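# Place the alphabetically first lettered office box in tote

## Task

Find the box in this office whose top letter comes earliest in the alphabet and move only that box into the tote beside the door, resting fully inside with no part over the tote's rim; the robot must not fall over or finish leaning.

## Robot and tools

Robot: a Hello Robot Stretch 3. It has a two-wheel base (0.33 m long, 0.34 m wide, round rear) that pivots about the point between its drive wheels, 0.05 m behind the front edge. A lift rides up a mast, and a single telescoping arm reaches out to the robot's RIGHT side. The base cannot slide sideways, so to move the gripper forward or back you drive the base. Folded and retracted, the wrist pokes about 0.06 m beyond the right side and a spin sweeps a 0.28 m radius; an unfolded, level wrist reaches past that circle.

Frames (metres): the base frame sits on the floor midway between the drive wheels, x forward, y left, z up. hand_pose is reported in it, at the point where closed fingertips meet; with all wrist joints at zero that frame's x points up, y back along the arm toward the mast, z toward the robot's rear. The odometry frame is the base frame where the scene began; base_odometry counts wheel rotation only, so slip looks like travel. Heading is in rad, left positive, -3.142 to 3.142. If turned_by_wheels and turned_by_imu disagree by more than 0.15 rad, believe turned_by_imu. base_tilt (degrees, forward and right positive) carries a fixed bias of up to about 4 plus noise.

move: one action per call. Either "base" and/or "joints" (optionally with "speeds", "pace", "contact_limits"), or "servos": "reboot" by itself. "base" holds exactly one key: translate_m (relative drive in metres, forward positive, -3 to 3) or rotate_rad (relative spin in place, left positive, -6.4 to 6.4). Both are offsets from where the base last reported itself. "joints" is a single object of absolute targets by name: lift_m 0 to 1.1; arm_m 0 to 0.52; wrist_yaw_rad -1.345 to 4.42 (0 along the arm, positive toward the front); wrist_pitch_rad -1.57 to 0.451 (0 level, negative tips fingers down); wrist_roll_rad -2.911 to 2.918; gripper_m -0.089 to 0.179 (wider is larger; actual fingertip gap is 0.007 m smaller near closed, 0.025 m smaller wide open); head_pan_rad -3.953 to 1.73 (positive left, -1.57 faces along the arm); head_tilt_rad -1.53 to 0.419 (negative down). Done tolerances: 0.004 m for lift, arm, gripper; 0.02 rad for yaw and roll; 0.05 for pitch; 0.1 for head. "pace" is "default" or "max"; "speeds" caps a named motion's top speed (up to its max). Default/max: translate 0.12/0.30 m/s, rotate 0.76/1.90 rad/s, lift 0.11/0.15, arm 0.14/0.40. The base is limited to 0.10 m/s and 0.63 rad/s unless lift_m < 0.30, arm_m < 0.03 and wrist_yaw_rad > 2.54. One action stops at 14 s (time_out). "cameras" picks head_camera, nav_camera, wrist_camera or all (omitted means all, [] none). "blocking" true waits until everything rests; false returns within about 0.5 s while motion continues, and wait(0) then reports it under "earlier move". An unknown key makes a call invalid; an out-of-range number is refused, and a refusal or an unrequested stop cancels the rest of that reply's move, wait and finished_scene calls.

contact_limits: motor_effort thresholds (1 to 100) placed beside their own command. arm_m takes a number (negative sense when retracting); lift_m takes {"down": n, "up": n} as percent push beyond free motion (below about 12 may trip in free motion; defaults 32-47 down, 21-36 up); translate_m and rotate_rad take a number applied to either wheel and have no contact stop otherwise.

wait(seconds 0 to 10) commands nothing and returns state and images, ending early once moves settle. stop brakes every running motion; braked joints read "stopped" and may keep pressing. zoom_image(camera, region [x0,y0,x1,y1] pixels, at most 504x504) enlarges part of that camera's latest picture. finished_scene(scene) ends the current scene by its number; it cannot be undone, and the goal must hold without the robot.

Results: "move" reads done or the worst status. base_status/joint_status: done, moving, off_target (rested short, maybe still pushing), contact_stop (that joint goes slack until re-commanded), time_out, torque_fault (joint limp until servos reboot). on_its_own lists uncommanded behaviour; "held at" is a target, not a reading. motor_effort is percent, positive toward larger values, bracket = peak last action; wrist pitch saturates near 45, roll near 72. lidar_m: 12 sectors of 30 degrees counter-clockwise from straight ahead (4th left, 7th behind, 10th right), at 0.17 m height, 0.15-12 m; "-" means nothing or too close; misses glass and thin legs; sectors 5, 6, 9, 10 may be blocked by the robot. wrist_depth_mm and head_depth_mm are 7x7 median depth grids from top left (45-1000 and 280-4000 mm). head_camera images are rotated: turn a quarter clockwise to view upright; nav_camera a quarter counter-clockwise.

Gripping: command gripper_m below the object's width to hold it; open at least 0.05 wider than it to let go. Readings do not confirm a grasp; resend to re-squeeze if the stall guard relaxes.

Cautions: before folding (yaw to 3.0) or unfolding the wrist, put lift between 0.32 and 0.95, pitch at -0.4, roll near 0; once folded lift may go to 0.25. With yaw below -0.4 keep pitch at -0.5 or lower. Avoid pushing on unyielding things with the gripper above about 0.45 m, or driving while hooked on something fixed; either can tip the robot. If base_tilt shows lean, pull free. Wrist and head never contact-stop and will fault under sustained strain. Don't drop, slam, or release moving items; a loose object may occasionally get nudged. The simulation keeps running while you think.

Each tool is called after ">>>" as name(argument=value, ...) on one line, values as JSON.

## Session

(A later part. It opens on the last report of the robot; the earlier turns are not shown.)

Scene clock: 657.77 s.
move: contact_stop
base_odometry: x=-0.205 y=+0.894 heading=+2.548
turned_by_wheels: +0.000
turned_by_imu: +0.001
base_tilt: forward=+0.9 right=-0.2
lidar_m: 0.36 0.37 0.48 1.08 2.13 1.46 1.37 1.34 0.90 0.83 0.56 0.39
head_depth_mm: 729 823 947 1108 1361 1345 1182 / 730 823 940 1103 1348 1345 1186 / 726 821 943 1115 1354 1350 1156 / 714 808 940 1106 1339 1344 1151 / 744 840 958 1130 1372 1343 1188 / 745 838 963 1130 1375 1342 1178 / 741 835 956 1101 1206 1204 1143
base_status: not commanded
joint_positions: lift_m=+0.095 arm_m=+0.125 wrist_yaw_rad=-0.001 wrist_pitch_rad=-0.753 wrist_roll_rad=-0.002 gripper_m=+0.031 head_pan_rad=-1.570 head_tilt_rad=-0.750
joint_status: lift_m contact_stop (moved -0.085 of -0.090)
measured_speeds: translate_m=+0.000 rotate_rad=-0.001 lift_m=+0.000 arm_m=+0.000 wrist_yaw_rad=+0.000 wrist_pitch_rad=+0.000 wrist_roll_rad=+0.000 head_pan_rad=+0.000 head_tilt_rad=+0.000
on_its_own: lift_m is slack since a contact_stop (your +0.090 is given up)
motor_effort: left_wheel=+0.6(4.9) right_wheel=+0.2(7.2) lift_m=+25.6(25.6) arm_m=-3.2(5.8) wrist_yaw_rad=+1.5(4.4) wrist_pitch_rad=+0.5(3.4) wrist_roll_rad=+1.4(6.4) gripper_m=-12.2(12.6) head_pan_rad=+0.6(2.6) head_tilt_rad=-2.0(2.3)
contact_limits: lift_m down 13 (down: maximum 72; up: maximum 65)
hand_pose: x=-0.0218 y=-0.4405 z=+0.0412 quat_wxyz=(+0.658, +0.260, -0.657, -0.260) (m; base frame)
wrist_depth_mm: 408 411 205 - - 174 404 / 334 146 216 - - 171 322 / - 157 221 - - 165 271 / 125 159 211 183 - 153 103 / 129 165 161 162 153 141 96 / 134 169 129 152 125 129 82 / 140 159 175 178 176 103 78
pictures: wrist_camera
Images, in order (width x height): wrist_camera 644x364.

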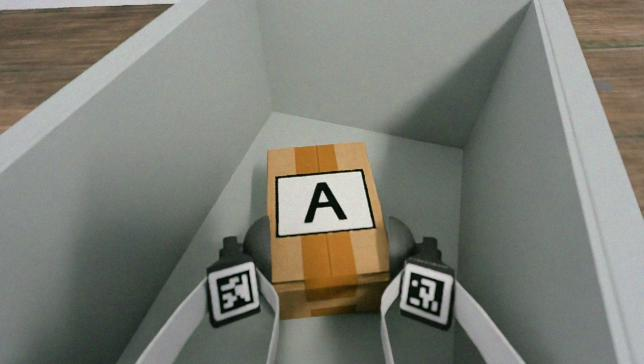

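>>> move(joints={"gripper_m": 0.11}, cameras=["wrist_camera"])

>>> move(joints={"lift_m": 0.35}, cameras=["wrist_camera", "head_camera"])

Scene clock: 663.43 s.
move: done
base_odometry: x=-0.205 y=+0.894 heading=+2.548
turned_by_wheels: +0.000
turned_by_imu: +0.001
base_tilt: forward=+0.8 right=-0.2
lidar_m: 0.36 0.37 0.48 1.08 2.11 1.46 1.37 1.34 0.90 0.83 0.57 0.39
head_depth_mm: 728 824 945 1112 1350 1348 1183 / 725 817 941 1103 1347 1354 1184 / 728 822 943 1103 1356 1337 1143 / 711 806 942 1100 1343 1345 1143 / 742 836 962 1125 1370 1343 1179 / 743 838 959 1125 1379 1351 1184 / 744 835 962 1100 1206 1210 1150
base_status: not commanded
joint_positions: lift_m=+0.095 arm_m=+0.125 wrist_yaw_rad=+0.004 wrist_pitch_rad=-0.755 wrist_roll_rad=-0.002 gripper_m=+0.110 head_pan_rad=-1.570 head_tilt_rad=-0.750
joint_status: all done
measured_speeds: all 0
on_its_own: lift_m is slack since a contact_stop (your +0.090 is given up)
motor_effort: left_wheel=+0.5(0.7) right_wheel=+0.4(0.4) lift_m=+25.8(25.9) arm_m=-19.4(19.4) wrist_yaw_rad=-2.9(3.3) wrist_pitch_rad=+0.6(1.3) wrist_roll_rad=+1.5(1.6) gripper_m=+2.1(85.5) head_pan_rad=+0.6(2.6) head_tilt_rad=-1.5(3.4)
contact_limits: lift_m down 13 (down: maximum 72; up: maximum 65)
hand_pose: x=-0.0209 y=-0.4400 z=+0.0408 quat_wxyz=(+0.659, +0.262, -0.656, -0.259) (m; base frame)
wrist_depth_mm: 404 402 192 - - - 384 / 347 147 206 - - 178 311 / 119 153 217 - - 182 120 / - 155 217 182 - 166 100 / 126 156 - 163 162 143 97 / 133 142 189 152 152 119 89 / 133 172 179 178 178 122 81
pictures: wrist_camera
Images, in order (width x height): wrist_camera 644x364.

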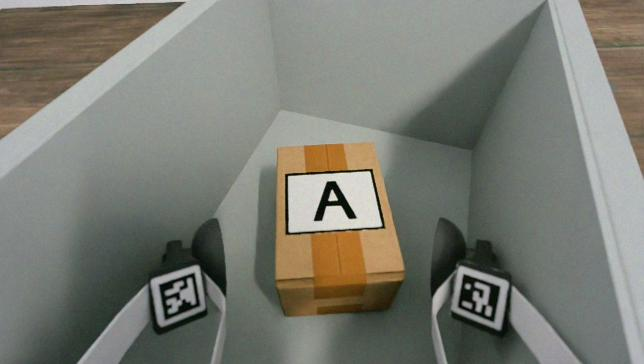

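Scene clock: 666.57 s.
move: done
base_odometry: x=-0.205 y=+0.894 heading=+2.548
turned_by_wheels: +0.000
turned_by_imu: +0.000
base_tilt: forward=+0.9 right=-0.4
lidar_m: 0.36 0.37 0.48 1.08 2.12 1.45 1.37 1.34 0.90 0.83 0.56 0.39
head_depth_mm: 730 819 948 1112 1354 1347 1182 / 727 819 938 1113 1345 1350 1162 / 727 821 945 1111 1347 1342 668 / 713 807 939 1101 1349 1350 1101 / 744 837 960 1130 1369 1346 1182 / 743 837 962 1130 1371 1343 1184 / 743 835 957 1101 1199 1196 1141
base_status: not commanded
joint_positions: lift_m=+0.350 arm_m=+0.125 wrist_yaw_rad=+0.003 wrist_pitch_rad=-0.760 wrist_roll_rad=-0.002 gripper_m=+0.110 head_pan_rad=-1.570 head_tilt_rad=-0.750
joint_status: all done
measured_speeds: all 0
motor_effort: left_wheel=+0.5(0.6) right_wheel=+0.0(0.6) lift_m=+29.6(33.0) arm_m=-18.5(20.8) wrist_yaw_rad=-2.1(3.4) wrist_pitch_rad=+1.6(2.0) wrist_roll_rad=+1.3(1.6) gripper_m=+0.7(3.2) head_pan_rad=+0.6(2.1) head_tilt_rad=-2.4(3.6)
hand_pose: x=-0.0211 y=-0.4390 z=+0.2947 quat_wxyz=(+0.658, +0.264, -0.655, -0.262) (m; base frame)
wrist_depth_mm: - - - 474 - - - / - - - 547 - - - / 534 611 622 631 631 624 638 / 545 562 558 560 563 560 568 / 504 505 490 - 511 505 507 / 455 124 333 389 - 127 446 / 420 401 359 365 329 123 408
pictures: head_camera (sideways), wrist_camera
Images, in order (width x height): head_camera 896x504, wrist_camera 644x364.

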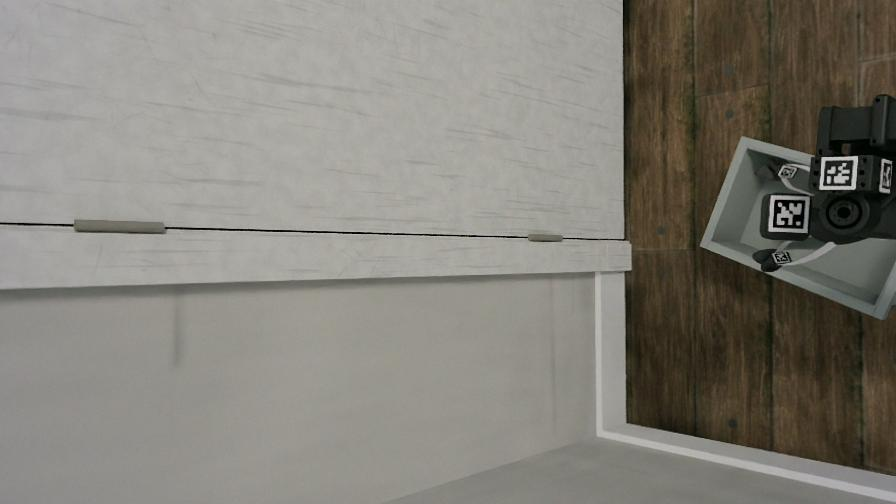

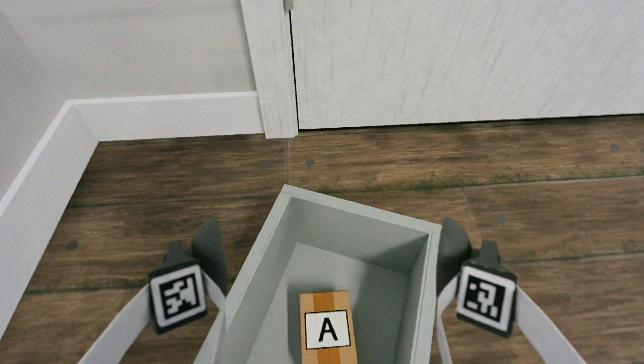

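>>> move(joints={"arm_m": 0.0, "wrist_pitch_rad": -0.4, "wrist_yaw_rad": 3.0, "gripper_m": 0.0, "head_pan_rad": -1.57, "head_tilt_rad": -0.9}, cameras=["head_camera"])

Scene clock: 695.77 s.
move: done
base_odometry: x=-0.205 y=+0.894 heading=+2.548
turned_by_wheels: +0.000
turned_by_imu: +0.001
base_tilt: forward=+0.9 right=-0.1
lidar_m: 0.36 0.37 0.48 1.08 2.13 1.46 1.37 1.34 0.90 0.83 0.57 0.39
head_depth_mm: 770 893 1064 1322 1411 1258 1136 / 769 890 1063 1325 1417 1262 1122 / 769 891 1056 1327 1416 1237 651 / 756 888 1052 1300 1409 1241 686 / 786 908 1089 1339 1422 1258 1133 / 783 906 1080 1341 1416 1264 1138 / 784 910 1057 1169 1171 1159 1105
base_status: not commanded
joint_positions: lift_m=+0.350 arm_m=+0.002 wrist_yaw_rad=+2.997 wrist_pitch_rad=-0.420 wrist_roll_rad=-0.002 gripper_m=+0.000 head_pan_rad=-1.570 head_tilt_rad=-0.900
joint_status: all done
joint sent to its limit — arm_m, lower limit.
measured_speeds: all 0
motor_effort: left_wheel=+0.4(0.6) right_wheel=+0.7(0.7) lift_m=+25.1(25.1) arm_m=-20.3(22.9) wrist_yaw_rad=+3.7(6.6) wrist_pitch_rad=+3.3(6.9) wrist_roll_rad=+1.4(1.6) gripper_m=-1.4(86.0) head_pan_rad=+1.5(2.1) head_tilt_rad=-4.0(7.1)
hand_pose: x=+0.0112 y=+0.0750 z=+0.3622 quat_wxyz=(+0.197, +0.699, +0.097, +0.680) (m; base frame)
wrist_depth_mm: - 135 - - - - 351 / - 145 - - - - 352 / - 156 - - - - 348 / 885 174 850 883 812 - 353 / 708 198 242 156 723 - 360 / 601 578 210 128 589 507 361 / 512 518 118 511 495 512 373
pictures: head_camera (sideways)
Images, in order (width x height): head_camera 896x504.

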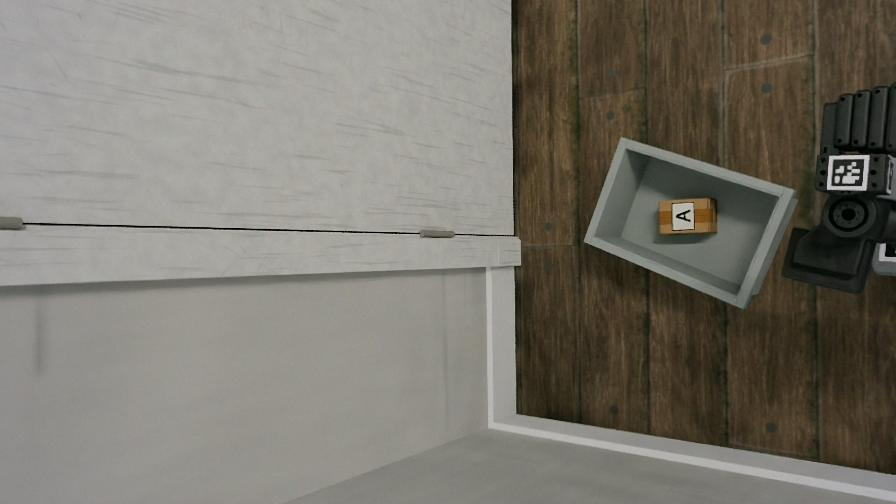

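>>> move(base={"translate_m": -0.7}, joints={"lift_m": 0.28, "head_pan_rad": -0.575, "head_tilt_rad": -0.7}, cameras=["head_camera"])

>>> move(base={"rotate_rad": -0.575}, joints={"head_pan_rad": 0.0, "head_tilt_rad": -0.7}, pace="max", cameras=["head_camera"])

>>> move(base={"rotate_rad": 1.57}, joints={"head_pan_rad": -1.57, "head_tilt_rad": -0.7}, pace="max", cameras=["head_camera"])

Scene clock: 714.93 s.
move: done
base_odometry: x=+0.376 y=+0.503 heading=+2.548
turned_by_wheels: +0.000
turned_by_imu: +0.002
base_tilt: forward=+1.0 right=-0.4
lidar_m: 1.05 1.08 1.38 2.21 1.05 0.72 0.68 1.43 0.98 0.90 0.92 1.12
head_depth_mm: 1015 1084 1162 1266 1414 1393 1213 / 1124 1219 1340 1490 1560 1384 1199 / 1171 1301 1488 1700 1632 1344 1204 / 1097 1219 1388 1612 1620 1325 1201 / 1029 1143 1288 1479 1585 1376 1204 / 970 1073 1202 1364 1538 1387 1201 / 922 1015 1123 1275 1452 1384 1207
base_status: done
joint_positions: lift_m=+0.280 arm_m=+0.002 wrist_yaw_rad=+2.997 wrist_pitch_rad=-0.419 wrist_roll_rad=-0.002 gripper_m=+0.000 head_pan_rad=-0.575 head_tilt_rad=-0.700
joint_status: all done
measured_speeds: all 0
motor_effort: left_wheel=-4.8(13.3) right_wheel=-4.3(12.1) lift_m=+21.1(27.7) arm_m=-13.7(20.6) wrist_yaw_rad=+3.2(4.0) wrist_pitch_rad=+3.1(4.0) wrist_roll_rad=+1.5(1.7) gripper_m=-0.5(2.6) head_pan_rad=-3.5(4.5) head_tilt_rad=+1.6(3.6)
hand_pose: x=+0.0111 y=+0.0752 z=+0.2924 quat_wxyz=(+0.197, +0.699, +0.097, +0.680) (m; base frame)
wrist_depth_mm: - 135 - - - - - / - 145 - - - - - / - 156 938 - - - 961 / 766 174 728 770 763 761 778 / 615 572 241 155 624 609 618 / 511 493 209 128 500 512 514 / 434 270 229 272 425 440 439
pictures: head_camera (sideways)
Images, in order (width x height): head_camera 896x504.

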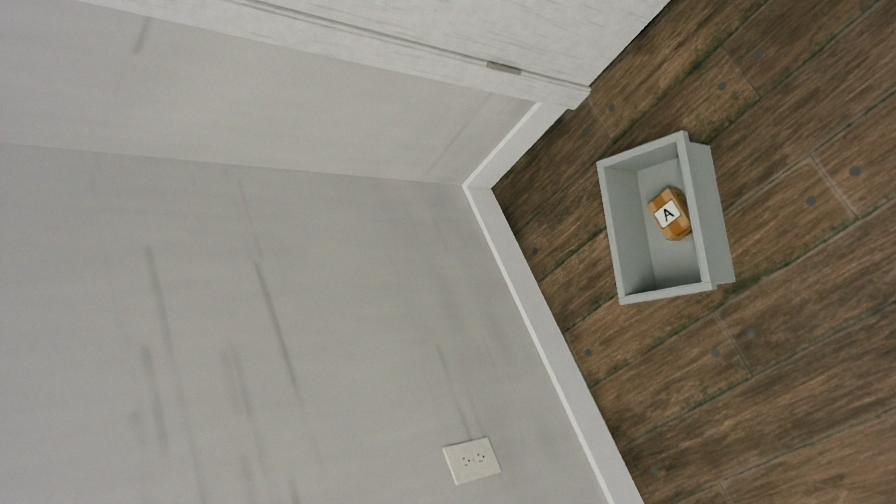

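Scene clock: 716.33 s.
move: done
base_odometry: x=+0.376 y=+0.503 heading=+1.974
turned_by_wheels: -0.575
turned_by_imu: -0.573
base_tilt: forward=+0.9 right=+0.0
lidar_m: 1.13 1.05 1.06 1.33 2.81 1.11 0.73 0.68 1.51 0.99 0.90 0.91
head_depth_mm: 1022 1086 1166 1276 1416 1389 1207 / 1131 1235 1363 1502 1573 1380 1208 / 1157 1308 1473 1695 1623 1349 1202 / 1079 1207 1383 1603 1621 1325 1208 / 1019 1142 1281 1476 1584 1385 1205 / 970 1072 1192 1358 1544 1381 1206 / 919 1013 1123 1264 1453 1382 1210
base_status: done
joint_positions: lift_m=+0.280 arm_m=+0.002 wrist_yaw_rad=+2.997 wrist_pitch_rad=-0.419 wrist_roll_rad=-0.002 gripper_m=+0.000 head_pan_rad=+0.007 head_tilt_rad=-0.700
joint_status: all done
measured_speeds: all 0
motor_effort: left_wheel=+8.0(17.0) right_wheel=-6.5(16.2) lift_m=+21.6(21.7) arm_m=-14.6(15.2) wrist_yaw_rad=+3.0(3.6) wrist_pitch_rad=+3.4(3.6) wrist_roll_rad=+1.4(1.7) gripper_m=-2.1(2.4) head_pan_rad=+0.7(5.0) head_tilt_rad=+0.8(2.6)
hand_pose: x=+0.0111 y=+0.0752 z=+0.2924 quat_wxyz=(+0.197, +0.699, +0.097, +0.680) (m; base frame)
wrist_depth_mm: - 135 - - - - - / - 145 - - - - - / - 155 984 - - 948 - / 759 174 743 771 771 758 784 / 607 564 241 155 615 616 624 / 506 492 209 128 499 512 518 / 437 272 228 272 428 438 440
pictures: head_camera (sideways)
Images, in order (width x height): head_camera 896x504.

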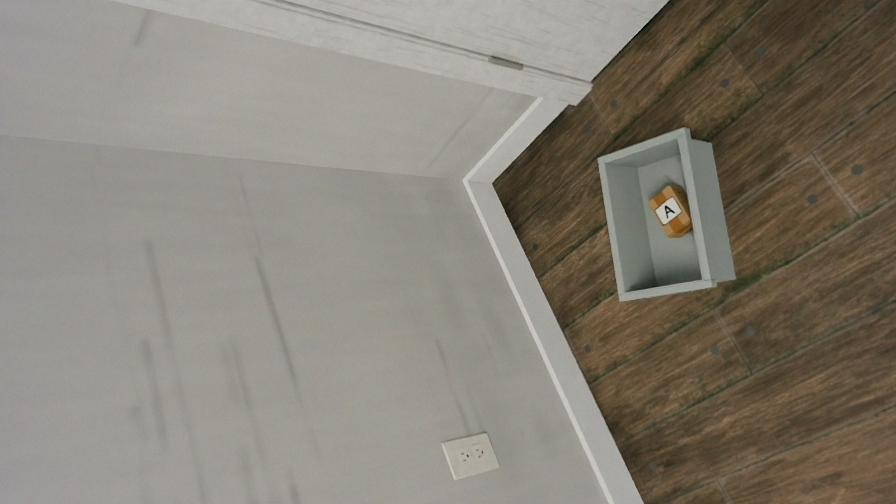

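Scene clock: 718.43 s.
move: done
base_odometry: x=+0.376 y=+0.503 heading=-2.740
turned_by_wheels: +1.570
turned_by_imu: +1.565
base_tilt: forward=+1.0 right=-0.2
lidar_m: 1.32 2.23 1.14 0.74 0.72 1.54 1.01 0.90 0.91 1.12 1.05 1.06
head_depth_mm: 992 1051 1147 1261 1399 1386 1203 / 1107 1206 1322 1459 1552 1375 1207 / 1186 1307 1485 1692 1638 1336 1212 / 1114 1243 1427 1659 1617 1335 1198 / 1048 1166 1315 1508 1605 1382 1206 / 987 1093 1217 1382 1541 1382 1198 / 932 1022 1135 1276 1455 1372 1205
base_status: done
joint_positions: lift_m=+0.280 arm_m=+0.002 wrist_yaw_rad=+2.997 wrist_pitch_rad=-0.419 wrist_roll_rad=-0.002 gripper_m=+0.000 head_pan_rad=-1.584 head_tilt_rad=-0.700
joint_status: all done
measured_speeds: translate_m=+0.000 rotate_rad=+0.000 lift_m=+0.000 arm_m=+0.000 wrist_yaw_rad=+0.000 wrist_pitch_rad=+0.000 wrist_roll_rad=+0.000 head_pan_rad=+0.024 head_tilt_rad=+0.000
motor_effort: left_wheel=-9.2(16.5) right_wheel=+9.0(17.0) lift_m=+21.6(21.9) arm_m=-19.6(20.8) wrist_yaw_rad=+3.1(3.7) wrist_pitch_rad=+3.1(3.7) wrist_roll_rad=+1.4(1.7) gripper_m=-1.9(2.6) head_pan_rad=+3.1(5.4) head_tilt_rad=+0.5(3.5)
hand_pose: x=+0.0110 y=+0.0752 z=+0.2924 quat_wxyz=(+0.197, +0.699, +0.097, +0.680) (m; base frame)
wrist_depth_mm: 495 135 - - - - - / - 145 - - - - - / 954 156 180 - - - - / 708 173 719 761 771 768 765 / 605 565 239 155 616 610 616 / 509 489 209 128 496 518 515 / 436 273 227 273 427 441 437
pictures: head_camera (sideways)
Images, in order (width x height): head_camera 896x504.

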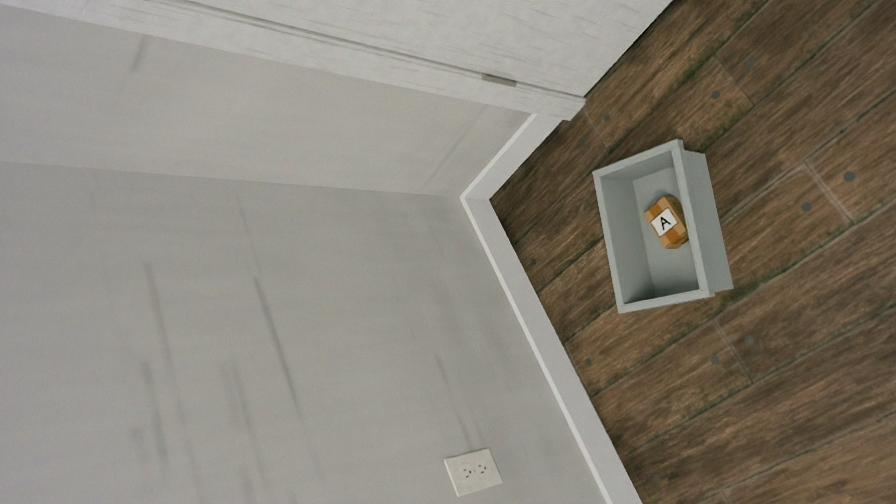

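>>> move(joints={"head_pan_rad": 0.5, "head_tilt_rad": -0.4}, pace="max", cameras=["nav_camera", "head_camera"])

Scene clock: 794.63 s.
move: done
base_odometry: x=+0.376 y=+0.503 heading=-2.740
turned_by_wheels: +0.000
turned_by_imu: +0.001
base_tilt: forward=+1.0 right=-0.2
lidar_m: 1.32 2.23 1.13 0.74 0.72 1.55 1.01 0.90 0.91 1.12 1.05 1.06
head_depth_mm: 2491 2636 2674 2804 2318 1791 1447 / 2449 2676 2607 2971 2321 1769 1453 / 2478 2623 2837 3031 2286 1778 1435 / 2425 2626 2806 2954 2298 1772 1449 / 2446 2614 2526 2909 2271 1750 1427 / 2455 2582 2510 2874 2282 1742 1450 / 2404 2507 2519 2691 2287 1757 1437
base_status: not commanded
joint_positions: lift_m=+0.280 arm_m=+0.002 wrist_yaw_rad=+2.997 wrist_pitch_rad=-0.419 wrist_roll_rad=-0.002 gripper_m=+0.000 head_pan_rad=+0.549 head_tilt_rad=-0.398
joint_status: all done
measured_speeds: all 0
motor_effort: left_wheel=-9.2(9.5) right_wheel=+8.9(9.3) lift_m=+22.1(22.5) arm_m=-14.8(16.2) wrist_yaw_rad=+3.3(3.8) wrist_pitch_rad=+3.4(3.6) wrist_roll_rad=+1.3(1.5) gripper_m=-1.3(2.7) head_pan_rad=-2.3(4.8) head_tilt_rad=+3.1(5.4)
hand_pose: x=+0.0110 y=+0.0752 z=+0.2924 quat_wxyz=(+0.197, +0.699, +0.097, +0.680) (m; base frame)
wrist_depth_mm: 486 135 - - - - - / - 145 - - - - - / 943 156 181 - - - - / 730 174 727 770 770 767 767 / 609 567 241 155 618 622 625 / 512 498 209 129 501 511 515 / 440 271 228 271 429 444 437
pictures: head_camera (sideways), nav_camera (sideways)
Images, in order (width x height): head_camera 896x504, nav_camera 672x504.

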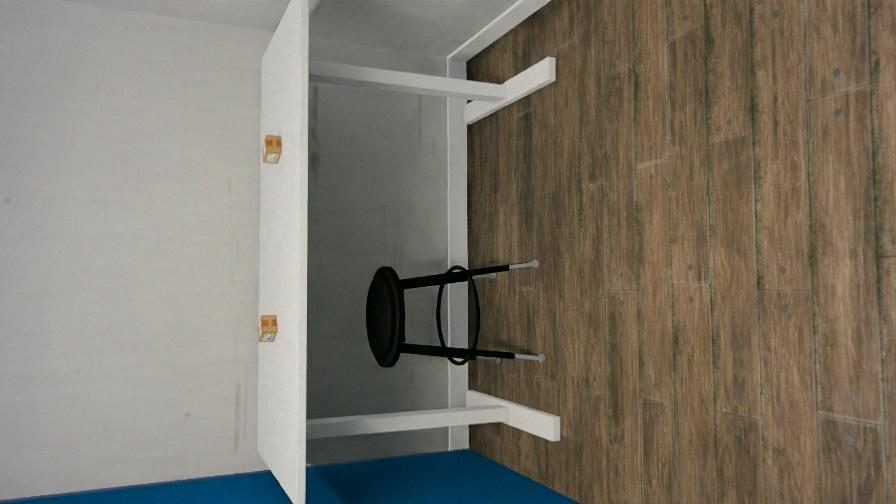

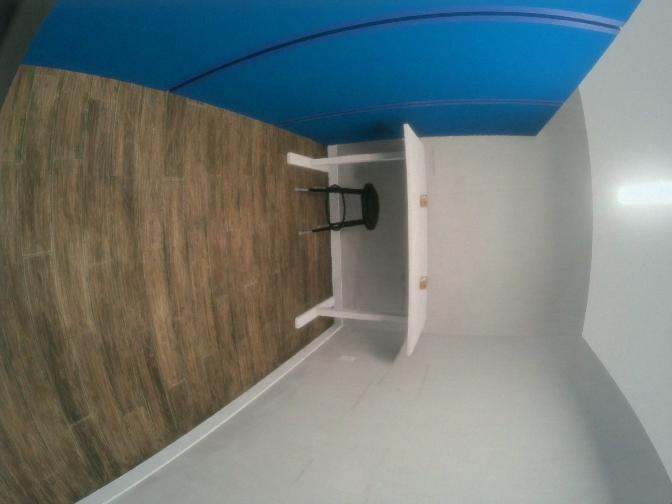

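>>> move(base={"rotate_rad": 0.475}, joints={"head_pan_rad": -1.57, "head_tilt_rad": -0.5}, pace="max", cameras=[])

>>> move(base={"translate_m": 1.65}, pace="max", cameras=[])

>>> move(base={"rotate_rad": 1.675}, joints={"lift_m": 0.93}, pace="max", cameras=["head_camera", "nav_camera"])

Scene clock: 812.80 s.
move: done
base_odometry: x=+0.376 y=+0.503 heading=-2.265
turned_by_wheels: +0.475
turned_by_imu: +0.473
base_tilt: forward=+1.0 right=-0.3
lidar_m: 2.24 1.22 0.76 0.68 1.67 1.03 0.90 0.91 1.09 1.05 1.06 1.27
head_depth_mm: 933 1014 1110 1236 1393 1523 1275 / 918 994 1096 1217 1359 1522 1315 / 907 983 1082 1192 1330 1487 1335 / 894 965 1062 1169 1314 1485 1349 / 884 957 1046 1147 1286 1443 1336 / 871 944 1032 1135 1253 1421 1333 / 863 932 1012 1113 1234 1395 1345
base_status: done
joint_positions: lift_m=+0.280 arm_m=+0.002 wrist_yaw_rad=+2.997 wrist_pitch_rad=-0.419 wrist_roll_rad=-0.002 gripper_m=+0.000 head_pan_rad=-1.586 head_tilt_rad=-0.499
joint_status: all done
measured_speeds: translate_m=+0.000 rotate_rad=+0.000 lift_m=+0.000 arm_m=+0.000 wrist_yaw_rad=+0.000 wrist_pitch_rad=+0.000 wrist_roll_rad=+0.000 head_pan_rad=+0.024 head_tilt_rad=+0.000
motor_effort: left_wheel=-7.2(16.8) right_wheel=+8.1(15.4) lift_m=+23.0(23.3) arm_m=-13.5(13.6) wrist_yaw_rad=+3.4(3.6) wrist_pitch_rad=+3.5(3.9) wrist_roll_rad=+1.5(1.6) gripper_m=-1.6(2.8) head_pan_rad=+2.6(6.1) head_tilt_rad=-2.6(6.4)
hand_pose: x=+0.0110 y=+0.0752 z=+0.2924 quat_wxyz=(+0.197, +0.699, +0.097, +0.680) (m; base frame)
wrist_depth_mm: - 135 652 - - - 886 / - 145 694 - - - - / - 156 744 - - 953 - / 772 173 731 762 766 772 763 / 619 574 240 155 615 622 626 / 512 497 208 128 498 518 514 / 441 272 228 271 424 447 441
pictures: none
No camera images: "cameras" was empty.

Scene clock: 819.70 s.
move: done
base_odometry: x=-0.680 y=-0.765 heading=-2.265
turned_by_wheels: +0.000
turned_by_imu: -0.001
base_tilt: forward=+0.9 right=-0.3
lidar_m: 1.23 0.67 0.80 1.00 1.00 1.20 2.51 1.34 0.82 0.73 0.74 0.88
head_depth_mm: 630 688 757 840 936 1065 1233 / 624 678 743 824 924 1048 1211 / 614 668 733 812 909 1027 1184 / 609 662 722 797 892 1002 1158 / 603 651 710 786 878 988 1135 / 594 643 702 776 861 971 1105 / 587 636 690 761 844 952 1083
base_status: done
joint_positions: lift_m=+0.280 arm_m=+0.002 wrist_yaw_rad=+2.998 wrist_pitch_rad=-0.419 wrist_roll_rad=-0.002 gripper_m=+0.000 head_pan_rad=-1.570 head_tilt_rad=-0.500
joint_status: not commanded
measured_speeds: all 0
motor_effort: left_wheel=+5.0(12.1) right_wheel=+2.3(20.3) lift_m=+23.8(24.1) arm_m=-20.2(20.6) wrist_yaw_rad=+2.6(3.5) wrist_pitch_rad=+3.0(3.7) wrist_roll_rad=+1.6(1.7) gripper_m=-1.4(2.6) head_pan_rad=+3.8(4.8) head_tilt_rad=-3.3(4.3)
hand_pose: x=+0.0109 y=+0.0752 z=+0.2924 quat_wxyz=(+0.197, +0.699, +0.097, +0.680) (m; base frame)
wrist_depth_mm: - 136 - - - - - / - 145 - - - - - / - 156 957 - - - - / 776 173 722 768 759 764 765 / 608 570 241 155 629 615 619 / 501 491 210 129 493 516 516 / 436 269 228 271 431 443 438
pictures: none
No camera images: "cameras" was empty.

Scene clock: 824.83 s.
move: done
base_odometry: x=-0.680 y=-0.765 heading=-0.591
turned_by_wheels: +1.675
turned_by_imu: +1.670
base_tilt: forward=+0.9 right=-0.1
lidar_m: 1.00 1.01 1.28 2.51 1.18 0.79 0.74 0.75 0.90 1.23 0.67 0.80
head_depth_mm: 1061 1144 1201 813 610 1479 - / 1051 1137 1195 783 611 1557 - / 1047 1139 1184 793 609 1555 - / 1045 1127 1183 808 606 1565 - / 1046 1124 1176 805 605 1546 - / 1033 1122 1185 801 603 1539 1344 / 1029 1123 1168 799 603 954 1302
base_status: done
joint_positions: lift_m=+0.930 arm_m=+0.002 wrist_yaw_rad=+2.998 wrist_pitch_rad=-0.418 wrist_roll_rad=-0.002 gripper_m=+0.000 head_pan_rad=-1.570 head_tilt_rad=-0.501
joint_status: all done
measured_speeds: all 0
motor_effort: left_wheel=-8.5(14.1) right_wheel=+8.9(17.0) lift_m=+29.5(32.9) arm_m=-18.6(20.9) wrist_yaw_rad=+2.3(3.5) wrist_pitch_rad=+3.1(3.7) wrist_roll_rad=+1.2(1.8) gripper_m=-1.0(3.0) head_pan_rad=+1.7(4.2) head_tilt_rad=-1.2(3.4)
hand_pose: x=+0.0110 y=+0.0753 z=+0.9426 quat_wxyz=(+0.196, +0.699, +0.097, +0.680) (m; base frame)
wrist_depth_mm: - 135 - - - - 889 / - 145 - - - - 914 / - 156 - - - - - / - 174 - - - - - / - 197 241 155 - - - / - - 209 129 - - - / - - 123 - - - -
pictures: head_camera (sideways), nav_camera (sideways)
Images, in order (width x height): head_camera 896x504, nav_camera 672x504.

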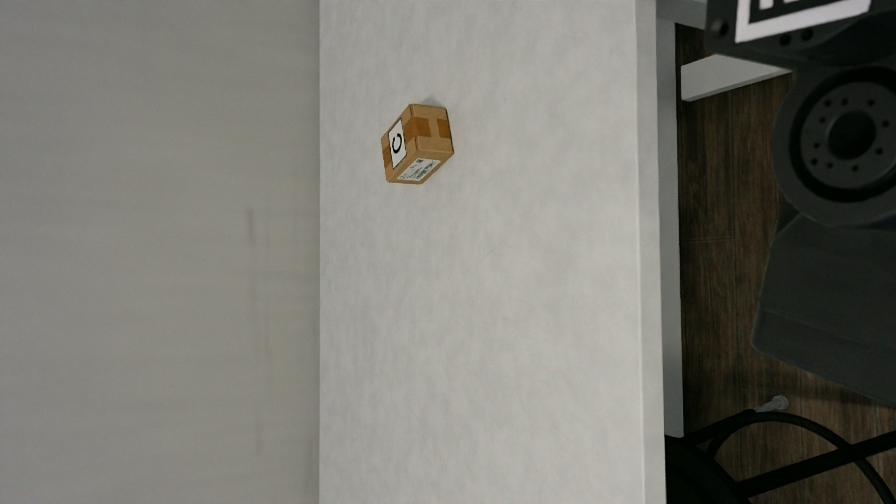

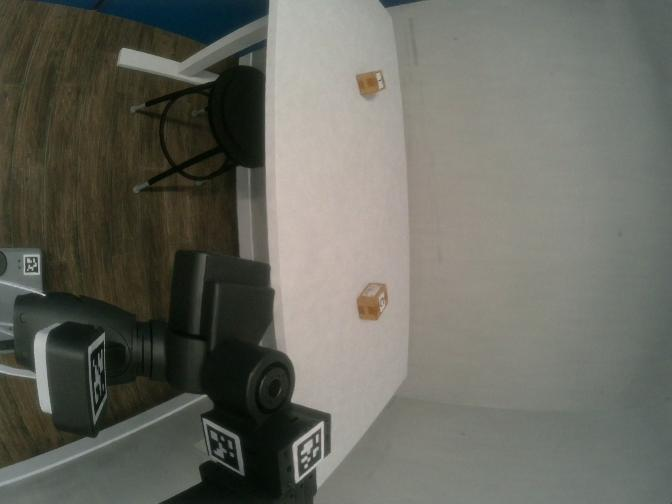

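>>> zoom_image(camera="nav_camera", region=[340, 60, 410, 110])

>>> zoom_image(camera="nav_camera", region=[340, 275, 410, 325])

Scaled by 7.200 from the camera's 672x504 image, which has a finer 792x594 frame.

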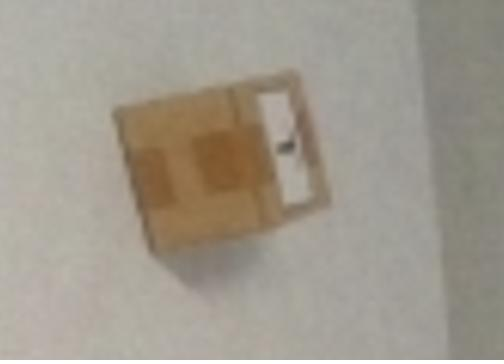

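Scaled by 7.200 from the camera's 672x504 image, which has a finer 792x594 frame.

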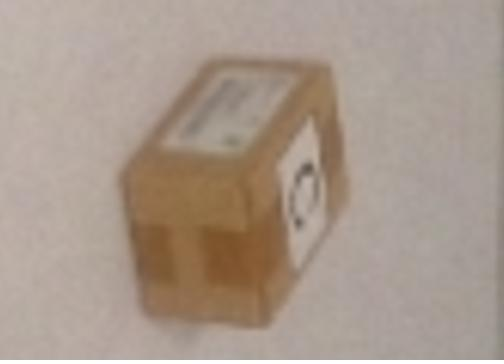

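>>> move(joints={"wrist_yaw_rad": 0.0, "gripper_m": 0.179}, base={"translate_m": -0.041}, pace="max", cameras=[])

>>> move(joints={"lift_m": 1.015, "arm_m": 0.40}, pace="max", cameras=["wrist_camera"])

Scene clock: 838.67 s.
move: done
base_odometry: x=-0.714 y=-0.742 heading=-0.591
turned_by_wheels: +0.000
turned_by_imu: +0.001
base_tilt: forward=+1.0 right=+0.0
lidar_m: 1.04 1.05 1.33 2.50 1.12 0.75 0.70 0.70 0.89 1.24 0.69 0.83
head_depth_mm: 1065 1146 1205 811 610 563 - / 1052 1139 1197 814 610 1537 - / 1052 1145 1199 784 609 - - / 1046 1139 1192 808 605 1544 1245 / 1044 1129 1184 803 604 550 1308 / 1033 1126 1179 803 603 1547 1331 / 1029 1112 1181 799 604 1458 1298
base_status: done
joint_positions: lift_m=+0.930 arm_m=+0.002 wrist_yaw_rad=+0.003 wrist_pitch_rad=-0.418 wrist_roll_rad=-0.002 gripper_m=+0.179 head_pan_rad=-1.570 head_tilt_rad=-0.501
joint_status: all done
measured_speeds: all 0
motor_effort: left_wheel=-10.8(13.9) right_wheel=+0.8(5.9) lift_m=+28.2(29.0) arm_m=-15.1(16.7) wrist_yaw_rad=-2.3(9.0) wrist_pitch_rad=+3.3(3.5) wrist_roll_rad=+1.3(1.7) gripper_m=-0.4(88.6) head_pan_rad=+3.2(3.4) head_tilt_rad=-0.2(1.6)
hand_pose: x=-0.0207 y=-0.3711 z=+0.9426 quat_wxyz=(+0.693, +0.148, -0.690, -0.146) (m; base frame)
wrist_depth_mm: - - - - - - - / - - - 498 - - - / - - - - - - - / - - - - - - - / 248 250 261 265 768 735 - / - 125 - - - 137 114 / - - - - - - 106
pictures: none
No camera images: "cameras" was empty.

Scene clock: 840.93 s.
move: done
base_odometry: x=-0.714 y=-0.742 heading=-0.591
turned_by_wheels: +0.000
turned_by_imu: +0.000
base_tilt: forward=+1.0 right=-0.1
lidar_m: 1.04 1.05 1.33 2.50 1.12 0.75 0.69 0.71 0.89 1.24 0.69 0.83
head_depth_mm: 1055 453 1066 814 609 1143 1278 / 1052 452 454 810 609 1537 1347 / 1043 567 482 784 610 1559 1338 / 1043 1132 1201 806 606 1554 1333 / 1039 1132 1190 806 604 1552 1335 / 1039 1126 1183 803 600 1551 1337 / 1026 1120 1193 798 602 1470 1302
base_status: not commanded
joint_positions: lift_m=+1.015 arm_m=+0.400 wrist_yaw_rad=+0.003 wrist_pitch_rad=-0.418 wrist_roll_rad=-0.002 gripper_m=+0.179 head_pan_rad=-1.570 head_tilt_rad=-0.501
joint_status: all done
measured_speeds: all 0
motor_effort: left_wheel=-10.8(11.0) right_wheel=+0.5(1.4) lift_m=+26.4(32.2) arm_m=+17.0(23.3) wrist_yaw_rad=-1.8(2.3) wrist_pitch_rad=+3.1(3.6) wrist_roll_rad=+1.3(1.7) gripper_m=-0.7(1.1) head_pan_rad=+2.0(3.4) head_tilt_rad=+0.9(1.5)
hand_pose: x=-0.0209 y=-0.7694 z=+1.0277 quat_wxyz=(+0.693, +0.148, -0.690, -0.146) (m; base frame)
wrist_depth_mm: 503 512 524 545 549 553 - / 540 539 554 - - - - / - - - - - - - / - - - - - - - / - - - - - - - / - 121 - 241 - - 114 / 244 251 258 221 215 254 107
pictures: wrist_camera
Images, in order (width x height): wrist_camera 644x364.

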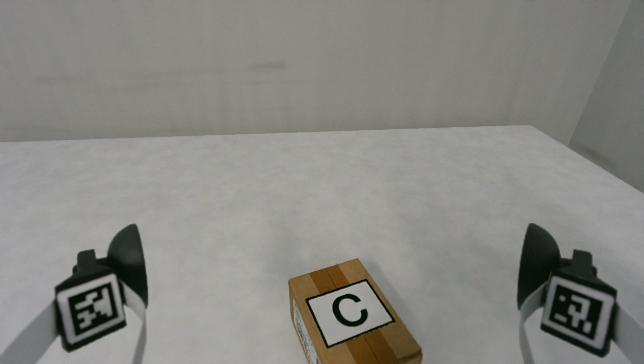

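>>> move(joints={"lift_m": 0.945}, base={"translate_m": -0.012}, contact_limits={"lift_m": {"down": 13}}, cameras=["wrist_camera"])

>>> move(joints={"gripper_m": 0.03}, cameras=["wrist_camera"])

>>> move(joints={"lift_m": 1.03}, cameras=["wrist_camera"])

Scene clock: 858.77 s.
move: done
base_odometry: x=-0.724 y=-0.736 heading=-0.591
turned_by_wheels: +0.000
turned_by_imu: +0.001
base_tilt: forward=+1.0 right=+0.0
lidar_m: 1.05 1.06 1.35 2.50 1.10 0.73 0.68 0.69 0.88 1.24 0.70 0.84
head_depth_mm: 1053 1153 406 347 611 1143 1265 / 1055 1143 486 710 609 1517 1335 / 1049 1134 508 588 608 1554 1331 / 1039 1131 1191 776 605 1547 1338 / 1042 1137 1184 803 606 1549 1334 / 1036 1119 1182 802 601 1540 1336 / 1037 1121 1182 797 600 1364 1303
base_status: done
joint_positions: lift_m=+0.945 arm_m=+0.400 wrist_yaw_rad=+0.003 wrist_pitch_rad=-0.418 wrist_roll_rad=-0.002 gripper_m=+0.179 head_pan_rad=-1.570 head_tilt_rad=-0.501
joint_status: all done
measured_speeds: all 0
motor_effort: left_wheel=-9.1(11.6) right_wheel=-1.0(5.3) lift_m=+21.0(22.9) arm_m=-18.7(20.5) wrist_yaw_rad=-1.9(2.5) wrist_pitch_rad=+3.0(3.5) wrist_roll_rad=+1.3(1.6) gripper_m=+0.2(1.5) head_pan_rad=+2.1(3.3) head_tilt_rad=+1.4(2.4)
contact_limits: lift_m down 13 (down: maximum 72; up: maximum 65)
hand_pose: x=-0.0209 y=-0.7694 z=+0.9577 quat_wxyz=(+0.693, +0.148, -0.690, -0.146) (m; base frame)
wrist_depth_mm: 502 517 526 535 557 556 - / 542 544 561 - - - - / - - - - - - - / - - - - - - - / 250 241 252 188 243 254 254 / 125 203 218 161 171 212 122 / 175 181 187 172 183 187 107
pictures: wrist_camera
Images, in order (width x height): wrist_camera 644x364.

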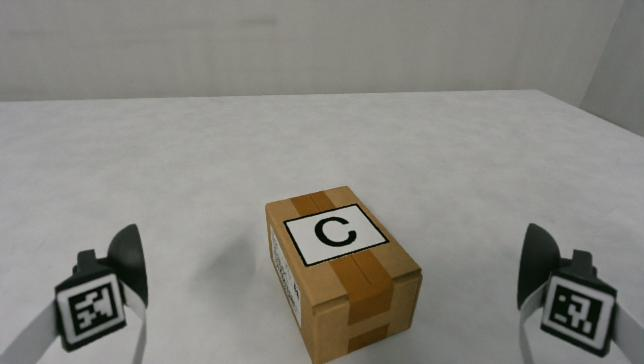

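Scene clock: 860.80 s.
move: done
base_odometry: x=-0.724 y=-0.736 heading=-0.591
turned_by_wheels: +0.000
turned_by_imu: +0.000
base_tilt: forward=+0.9 right=-0.2
lidar_m: 1.05 1.06 1.35 2.50 1.10 0.73 0.68 0.69 0.88 1.24 0.70 0.84
head_depth_mm: 1062 1147 405 346 612 1142 1269 / 1051 1144 487 710 606 1526 1336 / 1051 1128 507 587 609 1554 1333 / 1043 1138 1187 805 609 1560 1338 / 1044 1130 1187 800 605 1556 1334 / 1034 1129 1184 806 604 1544 1335 / 1037 1121 1177 797 601 1363 1292
base_status: not commanded
joint_positions: lift_m=+0.945 arm_m=+0.400 wrist_yaw_rad=+0.002 wrist_pitch_rad=-0.418 wrist_roll_rad=-0.002 gripper_m=+0.031 head_pan_rad=-1.570 head_tilt_rad=-0.501
joint_status: all done
measured_speeds: all 0
motor_effort: left_wheel=-8.9(9.1) right_wheel=-0.7(1.4) lift_m=+21.5(21.6) arm_m=-16.6(18.9) wrist_yaw_rad=-0.9(2.1) wrist_pitch_rad=+3.1(3.4) wrist_roll_rad=+1.4(1.7) gripper_m=-9.8(88.5) head_pan_rad=+1.8(3.4) head_tilt_rad=+2.7(2.9)
contact_limits: lift_m down 13 (down: maximum 72; up: maximum 65)
hand_pose: x=-0.0211 y=-0.7694 z=+0.9577 quat_wxyz=(+0.693, +0.148, -0.691, -0.146) (m; base frame)
wrist_depth_mm: 504 511 525 531 545 553 - / 542 549 550 - - - - / - - - - - - - / - - - - - - - / 250 250 202 187 155 254 254 / 216 217 130 161 128 219 221 / 185 186 181 176 182 186 188
pictures: wrist_camera
Images, in order (width x height): wrist_camera 644x364.

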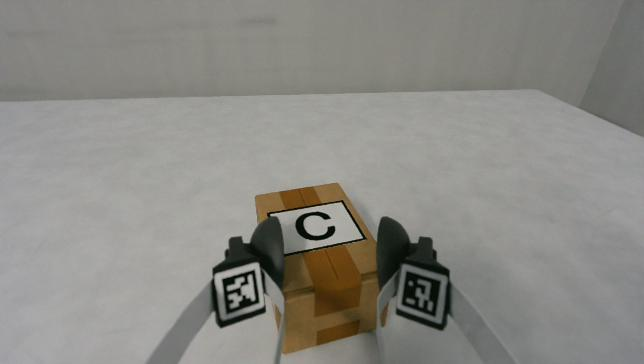

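Scene clock: 862.40 s.
move: done
base_odometry: x=-0.724 y=-0.736 heading=-0.591
turned_by_wheels: +0.000
turned_by_imu: +0.000
base_tilt: forward=+1.2 right=+0.1
lidar_m: 1.05 1.06 1.35 2.49 1.10 0.73 0.68 0.69 0.88 1.24 0.70 0.84
head_depth_mm: 1060 378 1132 813 610 1143 1266 / 1054 443 997 813 608 1517 1332 / 1050 474 480 808 609 1559 1339 / 1039 1135 1194 803 607 1560 1335 / 1046 1138 1186 800 605 1551 1330 / 1033 1122 1178 796 603 1553 1331 / 1034 1128 1182 800 602 1357 1303
base_status: not commanded
joint_positions: lift_m=+1.030 arm_m=+0.400 wrist_yaw_rad=+0.002 wrist_pitch_rad=-0.425 wrist_roll_rad=-0.002 gripper_m=+0.031 head_pan_rad=-1.570 head_tilt_rad=-0.501
joint_status: all done
measured_speeds: all 0
motor_effort: left_wheel=-8.9(9.0) right_wheel=-1.0(1.2) lift_m=+30.6(32.9) arm_m=-14.9(16.7) wrist_yaw_rad=-1.1(1.5) wrist_pitch_rad=+4.3(4.8) wrist_roll_rad=+1.7(1.7) gripper_m=-9.2(10.5) head_pan_rad=+1.9(3.2) head_tilt_rad=+2.4(2.9)
hand_pose: x=-0.0211 y=-0.7685 z=+1.0411 quat_wxyz=(+0.692, +0.150, -0.690, -0.149) (m; base frame)
wrist_depth_mm: 503 519 521 538 555 559 - / 545 543 550 - - - - / - - - - - - - / - - - - - - - / - - 151 197 148 - - / - - 128 160 126 - - / 258 - 258 168 259 260 267
pictures: wrist_camera
Images, in order (width x height): wrist_camera 644x364.

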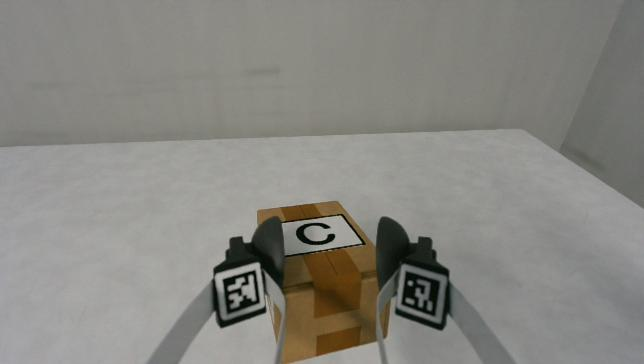

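>>> move(joints={"arm_m": 0.05}, speeds={"arm_m": 0.3}, cameras=["wrist_camera"])

>>> move(joints={"arm_m": 0.4}, speeds={"arm_m": 0.3}, cameras=[])

>>> move(joints={"lift_m": 0.935}, speeds={"lift_m": 0.05}, contact_limits={"lift_m": {"down": 13}}, cameras=["wrist_camera"])

>>> move(joints={"gripper_m": 0.14}, cameras=["wrist_camera"])

>>> move(joints={"lift_m": 1.04}, cameras=["wrist_camera"])

Scene clock: 881.67 s.
move: done
base_odometry: x=-0.724 y=-0.736 heading=-0.591
turned_by_wheels: +0.000
turned_by_imu: +0.001
base_tilt: forward=+0.9 right=-0.2
lidar_m: 1.05 1.06 1.35 2.50 1.10 0.73 0.68 0.69 0.88 1.24 0.70 0.84
head_depth_mm: 1059 1147 1226 - - - 1250 / 1050 1147 1228 - - - 1279 / 1051 1139 1214 - - - 1307 / 1043 1131 1192 808 566 1554 1333 / 1039 1128 1186 806 604 1544 1336 / 1036 1121 1182 806 607 1564 1328 / 1035 1125 1177 800 604 1354 1300
base_status: not commanded
joint_positions: lift_m=+1.030 arm_m=+0.050 wrist_yaw_rad=+0.002 wrist_pitch_rad=-0.425 wrist_roll_rad=-0.002 gripper_m=+0.031 head_pan_rad=-1.570 head_tilt_rad=-0.500
joint_status: all done
measured_speeds: all 0
motor_effort: left_wheel=-8.8(9.1) right_wheel=-0.6(1.3) lift_m=+29.4(30.3) arm_m=-19.1(22.5) wrist_yaw_rad=-0.7(1.5) wrist_pitch_rad=+4.7(4.8) wrist_roll_rad=+1.6(1.7) gripper_m=-9.2(10.6) head_pan_rad=+1.8(2.9) head_tilt_rad=+2.4(3.4)
hand_pose: x=-0.0211 y=-0.4184 z=+1.0410 quat_wxyz=(+0.692, +0.150, -0.690, -0.149) (m; base frame)
wrist_depth_mm: - - - - - - - / - - - - - - - / - - - - - - - / - - - - - - - / - - 151 197 149 - - / - - 128 160 125 - - / 260 - 266 167 180 - -
pictures: wrist_camera
Images, in order (width x height): wrist_camera 644x364.

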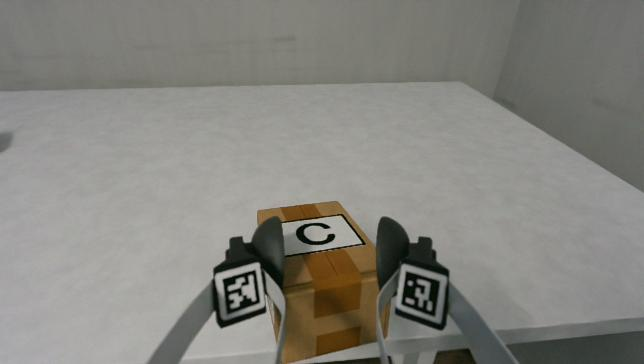

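Scene clock: 885.10 s.
move: done
base_odometry: x=-0.724 y=-0.736 heading=-0.591
turned_by_wheels: +0.000
turned_by_imu: +0.001
base_tilt: forward=+0.9 right=+0.2
lidar_m: 1.05 1.06 1.35 2.50 1.10 0.73 0.68 0.69 0.88 1.24 0.70 0.84
head_depth_mm: 1055 375 1146 819 612 1141 1254 / 1049 444 998 810 608 1526 1327 / 1043 473 481 812 608 1547 1338 / 1052 1136 1192 809 606 1553 1342 / 1043 1137 1183 805 607 1547 1333 / 1035 1124 1187 804 602 1554 1335 / 1030 1122 1176 800 602 1352 1310
base_status: not commanded
joint_positions: lift_m=+1.030 arm_m=+0.400 wrist_yaw_rad=+0.002 wrist_pitch_rad=-0.426 wrist_roll_rad=-0.002 gripper_m=+0.031 head_pan_rad=-1.570 head_tilt_rad=-0.500
joint_status: all done
measured_speeds: all 0
motor_effort: left_wheel=-8.8(9.1) right_wheel=-0.9(1.6) lift_m=+28.6(29.6) arm_m=+19.8(23.5) wrist_yaw_rad=-0.3(1.6) wrist_pitch_rad=+4.5(4.9) wrist_roll_rad=+1.6(1.6) gripper_m=-10.0(10.5) head_pan_rad=+1.5(2.4) head_tilt_rad=+2.1(3.1)
hand_pose: x=-0.0211 y=-0.7684 z=+1.0410 quat_wxyz=(+0.692, +0.150, -0.690, -0.149) (m; base frame)
wrist_depth_mm: 506 519 524 544 551 558 - / 550 547 556 - - - - / - - - - - - - / - - - - - - - / - - 151 196 148 - - / - - 128 161 126 - - / 259 - 259 168 261 260 269
pictures: none
No camera images: "cameras" was empty.

Scene clock: 887.53 s.
move: done
base_odometry: x=-0.724 y=-0.736 heading=-0.591
turned_by_wheels: +0.000
turned_by_imu: +0.000
base_tilt: forward=+1.0 right=-0.2
lidar_m: 1.05 1.06 1.35 2.50 1.10 0.73 0.68 0.69 0.88 1.24 0.70 0.84
head_depth_mm: 1054 1154 458 347 592 1141 1263 / 1053 1149 493 714 609 1522 1327 / 1047 1149 519 594 610 1555 1336 / 1044 1131 1191 806 606 1564 1336 / 1041 1130 1188 809 607 1551 1335 / 1039 1128 1182 801 605 1548 1330 / 1038 1120 1182 800 604 1349 1299
base_status: not commanded
joint_positions: lift_m=+0.935 arm_m=+0.400 wrist_yaw_rad=+0.002 wrist_pitch_rad=-0.382 wrist_roll_rad=-0.002 gripper_m=+0.031 head_pan_rad=-1.570 head_tilt_rad=-0.500
joint_status: all done
measured_speeds: all 0
motor_effort: left_wheel=-8.7(9.1) right_wheel=-0.8(1.3) lift_m=+17.4(26.5) arm_m=+10.1(20.1) wrist_yaw_rad=-1.3(1.6) wrist_pitch_rad=-3.5(4.9) wrist_roll_rad=+1.5(1.7) gripper_m=-9.9(10.8) head_pan_rad=+1.4(2.1) head_tilt_rad=+0.9(2.8)
contact_limits: lift_m down 13 (down: maximum 72; up: maximum 65)
hand_pose: x=-0.0211 y=-0.7738 z=+0.9559 quat_wxyz=(+0.695, +0.135, -0.693, -0.134) (m; base frame)
wrist_depth_mm: 500 512 520 532 545 555 - / 535 542 562 556 - - - / - - - - - - - / - - - - - - - / 252 253 204 188 155 256 257 / 217 218 130 160 128 221 222 / 184 185 180 175 181 187 188
pictures: wrist_camera
Images, in order (width x height): wrist_camera 644x364.

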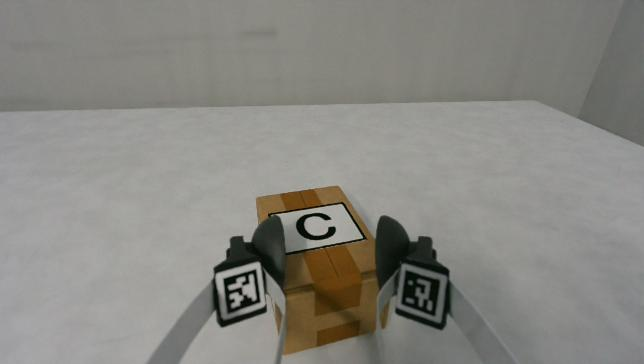

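Scene clock: 889.17 s.
move: done
base_odometry: x=-0.724 y=-0.736 heading=-0.591
turned_by_wheels: +0.000
turned_by_imu: +0.000
base_tilt: forward=+1.1 right=-0.1
lidar_m: 1.05 1.06 1.34 2.50 1.10 0.73 0.68 0.69 0.88 1.24 0.70 0.84
head_depth_mm: 1059 1141 459 347 589 1148 1267 / 1062 1150 492 714 610 1522 1337 / 1057 1144 518 592 606 1555 1348 / 1047 1131 1190 775 607 1557 1345 / 1041 1124 1194 804 603 1546 1326 / 1037 1131 1180 802 604 1562 1329 / 1036 1123 1180 799 603 1354 1301
base_status: not commanded
joint_positions: lift_m=+0.935 arm_m=+0.400 wrist_yaw_rad=+0.002 wrist_pitch_rad=-0.414 wrist_roll_rad=-0.002 gripper_m=+0.140 head_pan_rad=-1.570 head_tilt_rad=-0.500
joint_status: all done
measured_speeds: all 0
motor_effort: left_wheel=-8.7(8.9) right_wheel=-0.9(1.2) lift_m=+30.4(30.7) arm_m=+3.7(10.3) wrist_yaw_rad=-0.9(1.5) wrist_pitch_rad=+2.3(3.7) wrist_roll_rad=+1.7(1.7) gripper_m=+0.9(87.4) head_pan_rad=+0.9(2.1) head_tilt_rad=+1.2(2.2)
contact_limits: lift_m down 13 (down: maximum 72; up: maximum 65)
hand_pose: x=-0.0211 y=-0.7698 z=+0.9485 quat_wxyz=(+0.693, +0.146, -0.691, -0.145) (m; base frame)
wrist_depth_mm: 507 513 528 535 548 552 - / 536 553 556 - - - - / - - - - - - - / - - - 206 - - - / 246 246 247 174 248 230 250 / 212 124 200 160 201 123 208 / - 166 176 172 177 168 172
pictures: wrist_camera
Images, in order (width x height): wrist_camera 644x364.

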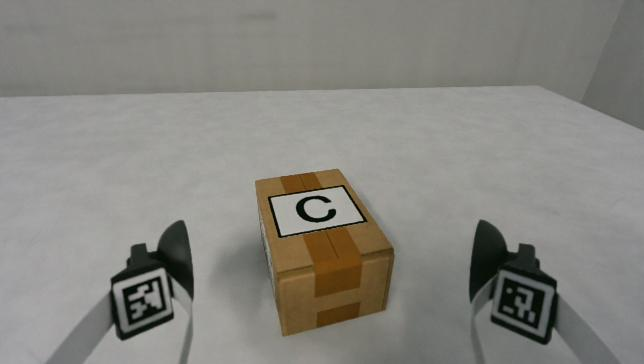

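Scene clock: 890.97 s.
move: done
base_odometry: x=-0.724 y=-0.736 heading=-0.591
turned_by_wheels: +0.000
turned_by_imu: +0.000
base_tilt: forward=+1.0 right=-0.2
lidar_m: 1.05 1.06 1.35 2.50 1.10 0.73 0.68 0.69 0.88 1.24 0.70 0.84
head_depth_mm: 1056 371 1149 813 611 1149 1256 / 1038 440 706 811 610 1526 1335 / 1052 464 539 792 608 1549 1337 / 1042 1135 1126 808 606 1553 1328 / 1045 1139 1194 806 604 1554 1335 / 1040 1125 1183 803 603 1547 1335 / 1035 1123 1182 803 602 1357 1298
base_status: not commanded
joint_positions: lift_m=+1.040 arm_m=+0.400 wrist_yaw_rad=+0.002 wrist_pitch_rad=-0.415 wrist_roll_rad=-0.002 gripper_m=+0.140 head_pan_rad=-1.570 head_tilt_rad=-0.500
joint_status: all done
measured_speeds: all 0
motor_effort: left_wheel=-8.8(9.0) right_wheel=-1.0(1.1) lift_m=+30.5(33.1) arm_m=-3.8(3.8) wrist_yaw_rad=-0.5(1.7) wrist_pitch_rad=+2.3(2.9) wrist_roll_rad=+1.5(1.7) gripper_m=+0.3(1.4) head_pan_rad=+0.9(2.7) head_tilt_rad=+1.0(2.2)
hand_pose: x=-0.0211 y=-0.7697 z=+1.0533 quat_wxyz=(+0.693, +0.147, -0.691, -0.145) (m; base frame)
wrist_depth_mm: 504 513 526 534 553 547 - / 538 551 560 - - - - / - - - - - - - / - - - - - - - / - - - - - 145 - / - 123 - 267 - 120 - / - 116 - 236 - 116 95
pictures: wrist_camera
Images, in order (width x height): wrist_camera 644x364.

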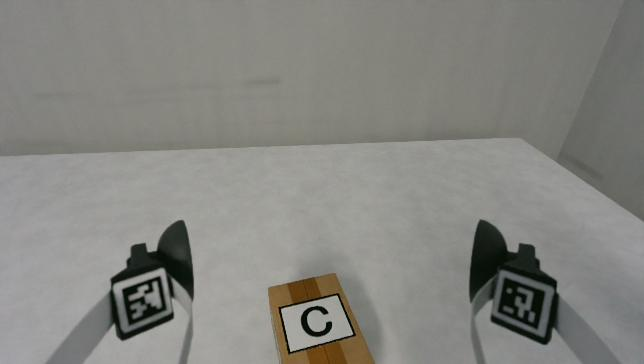

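>>> finished_scene(scene=1)

The scene is finished: the task was done.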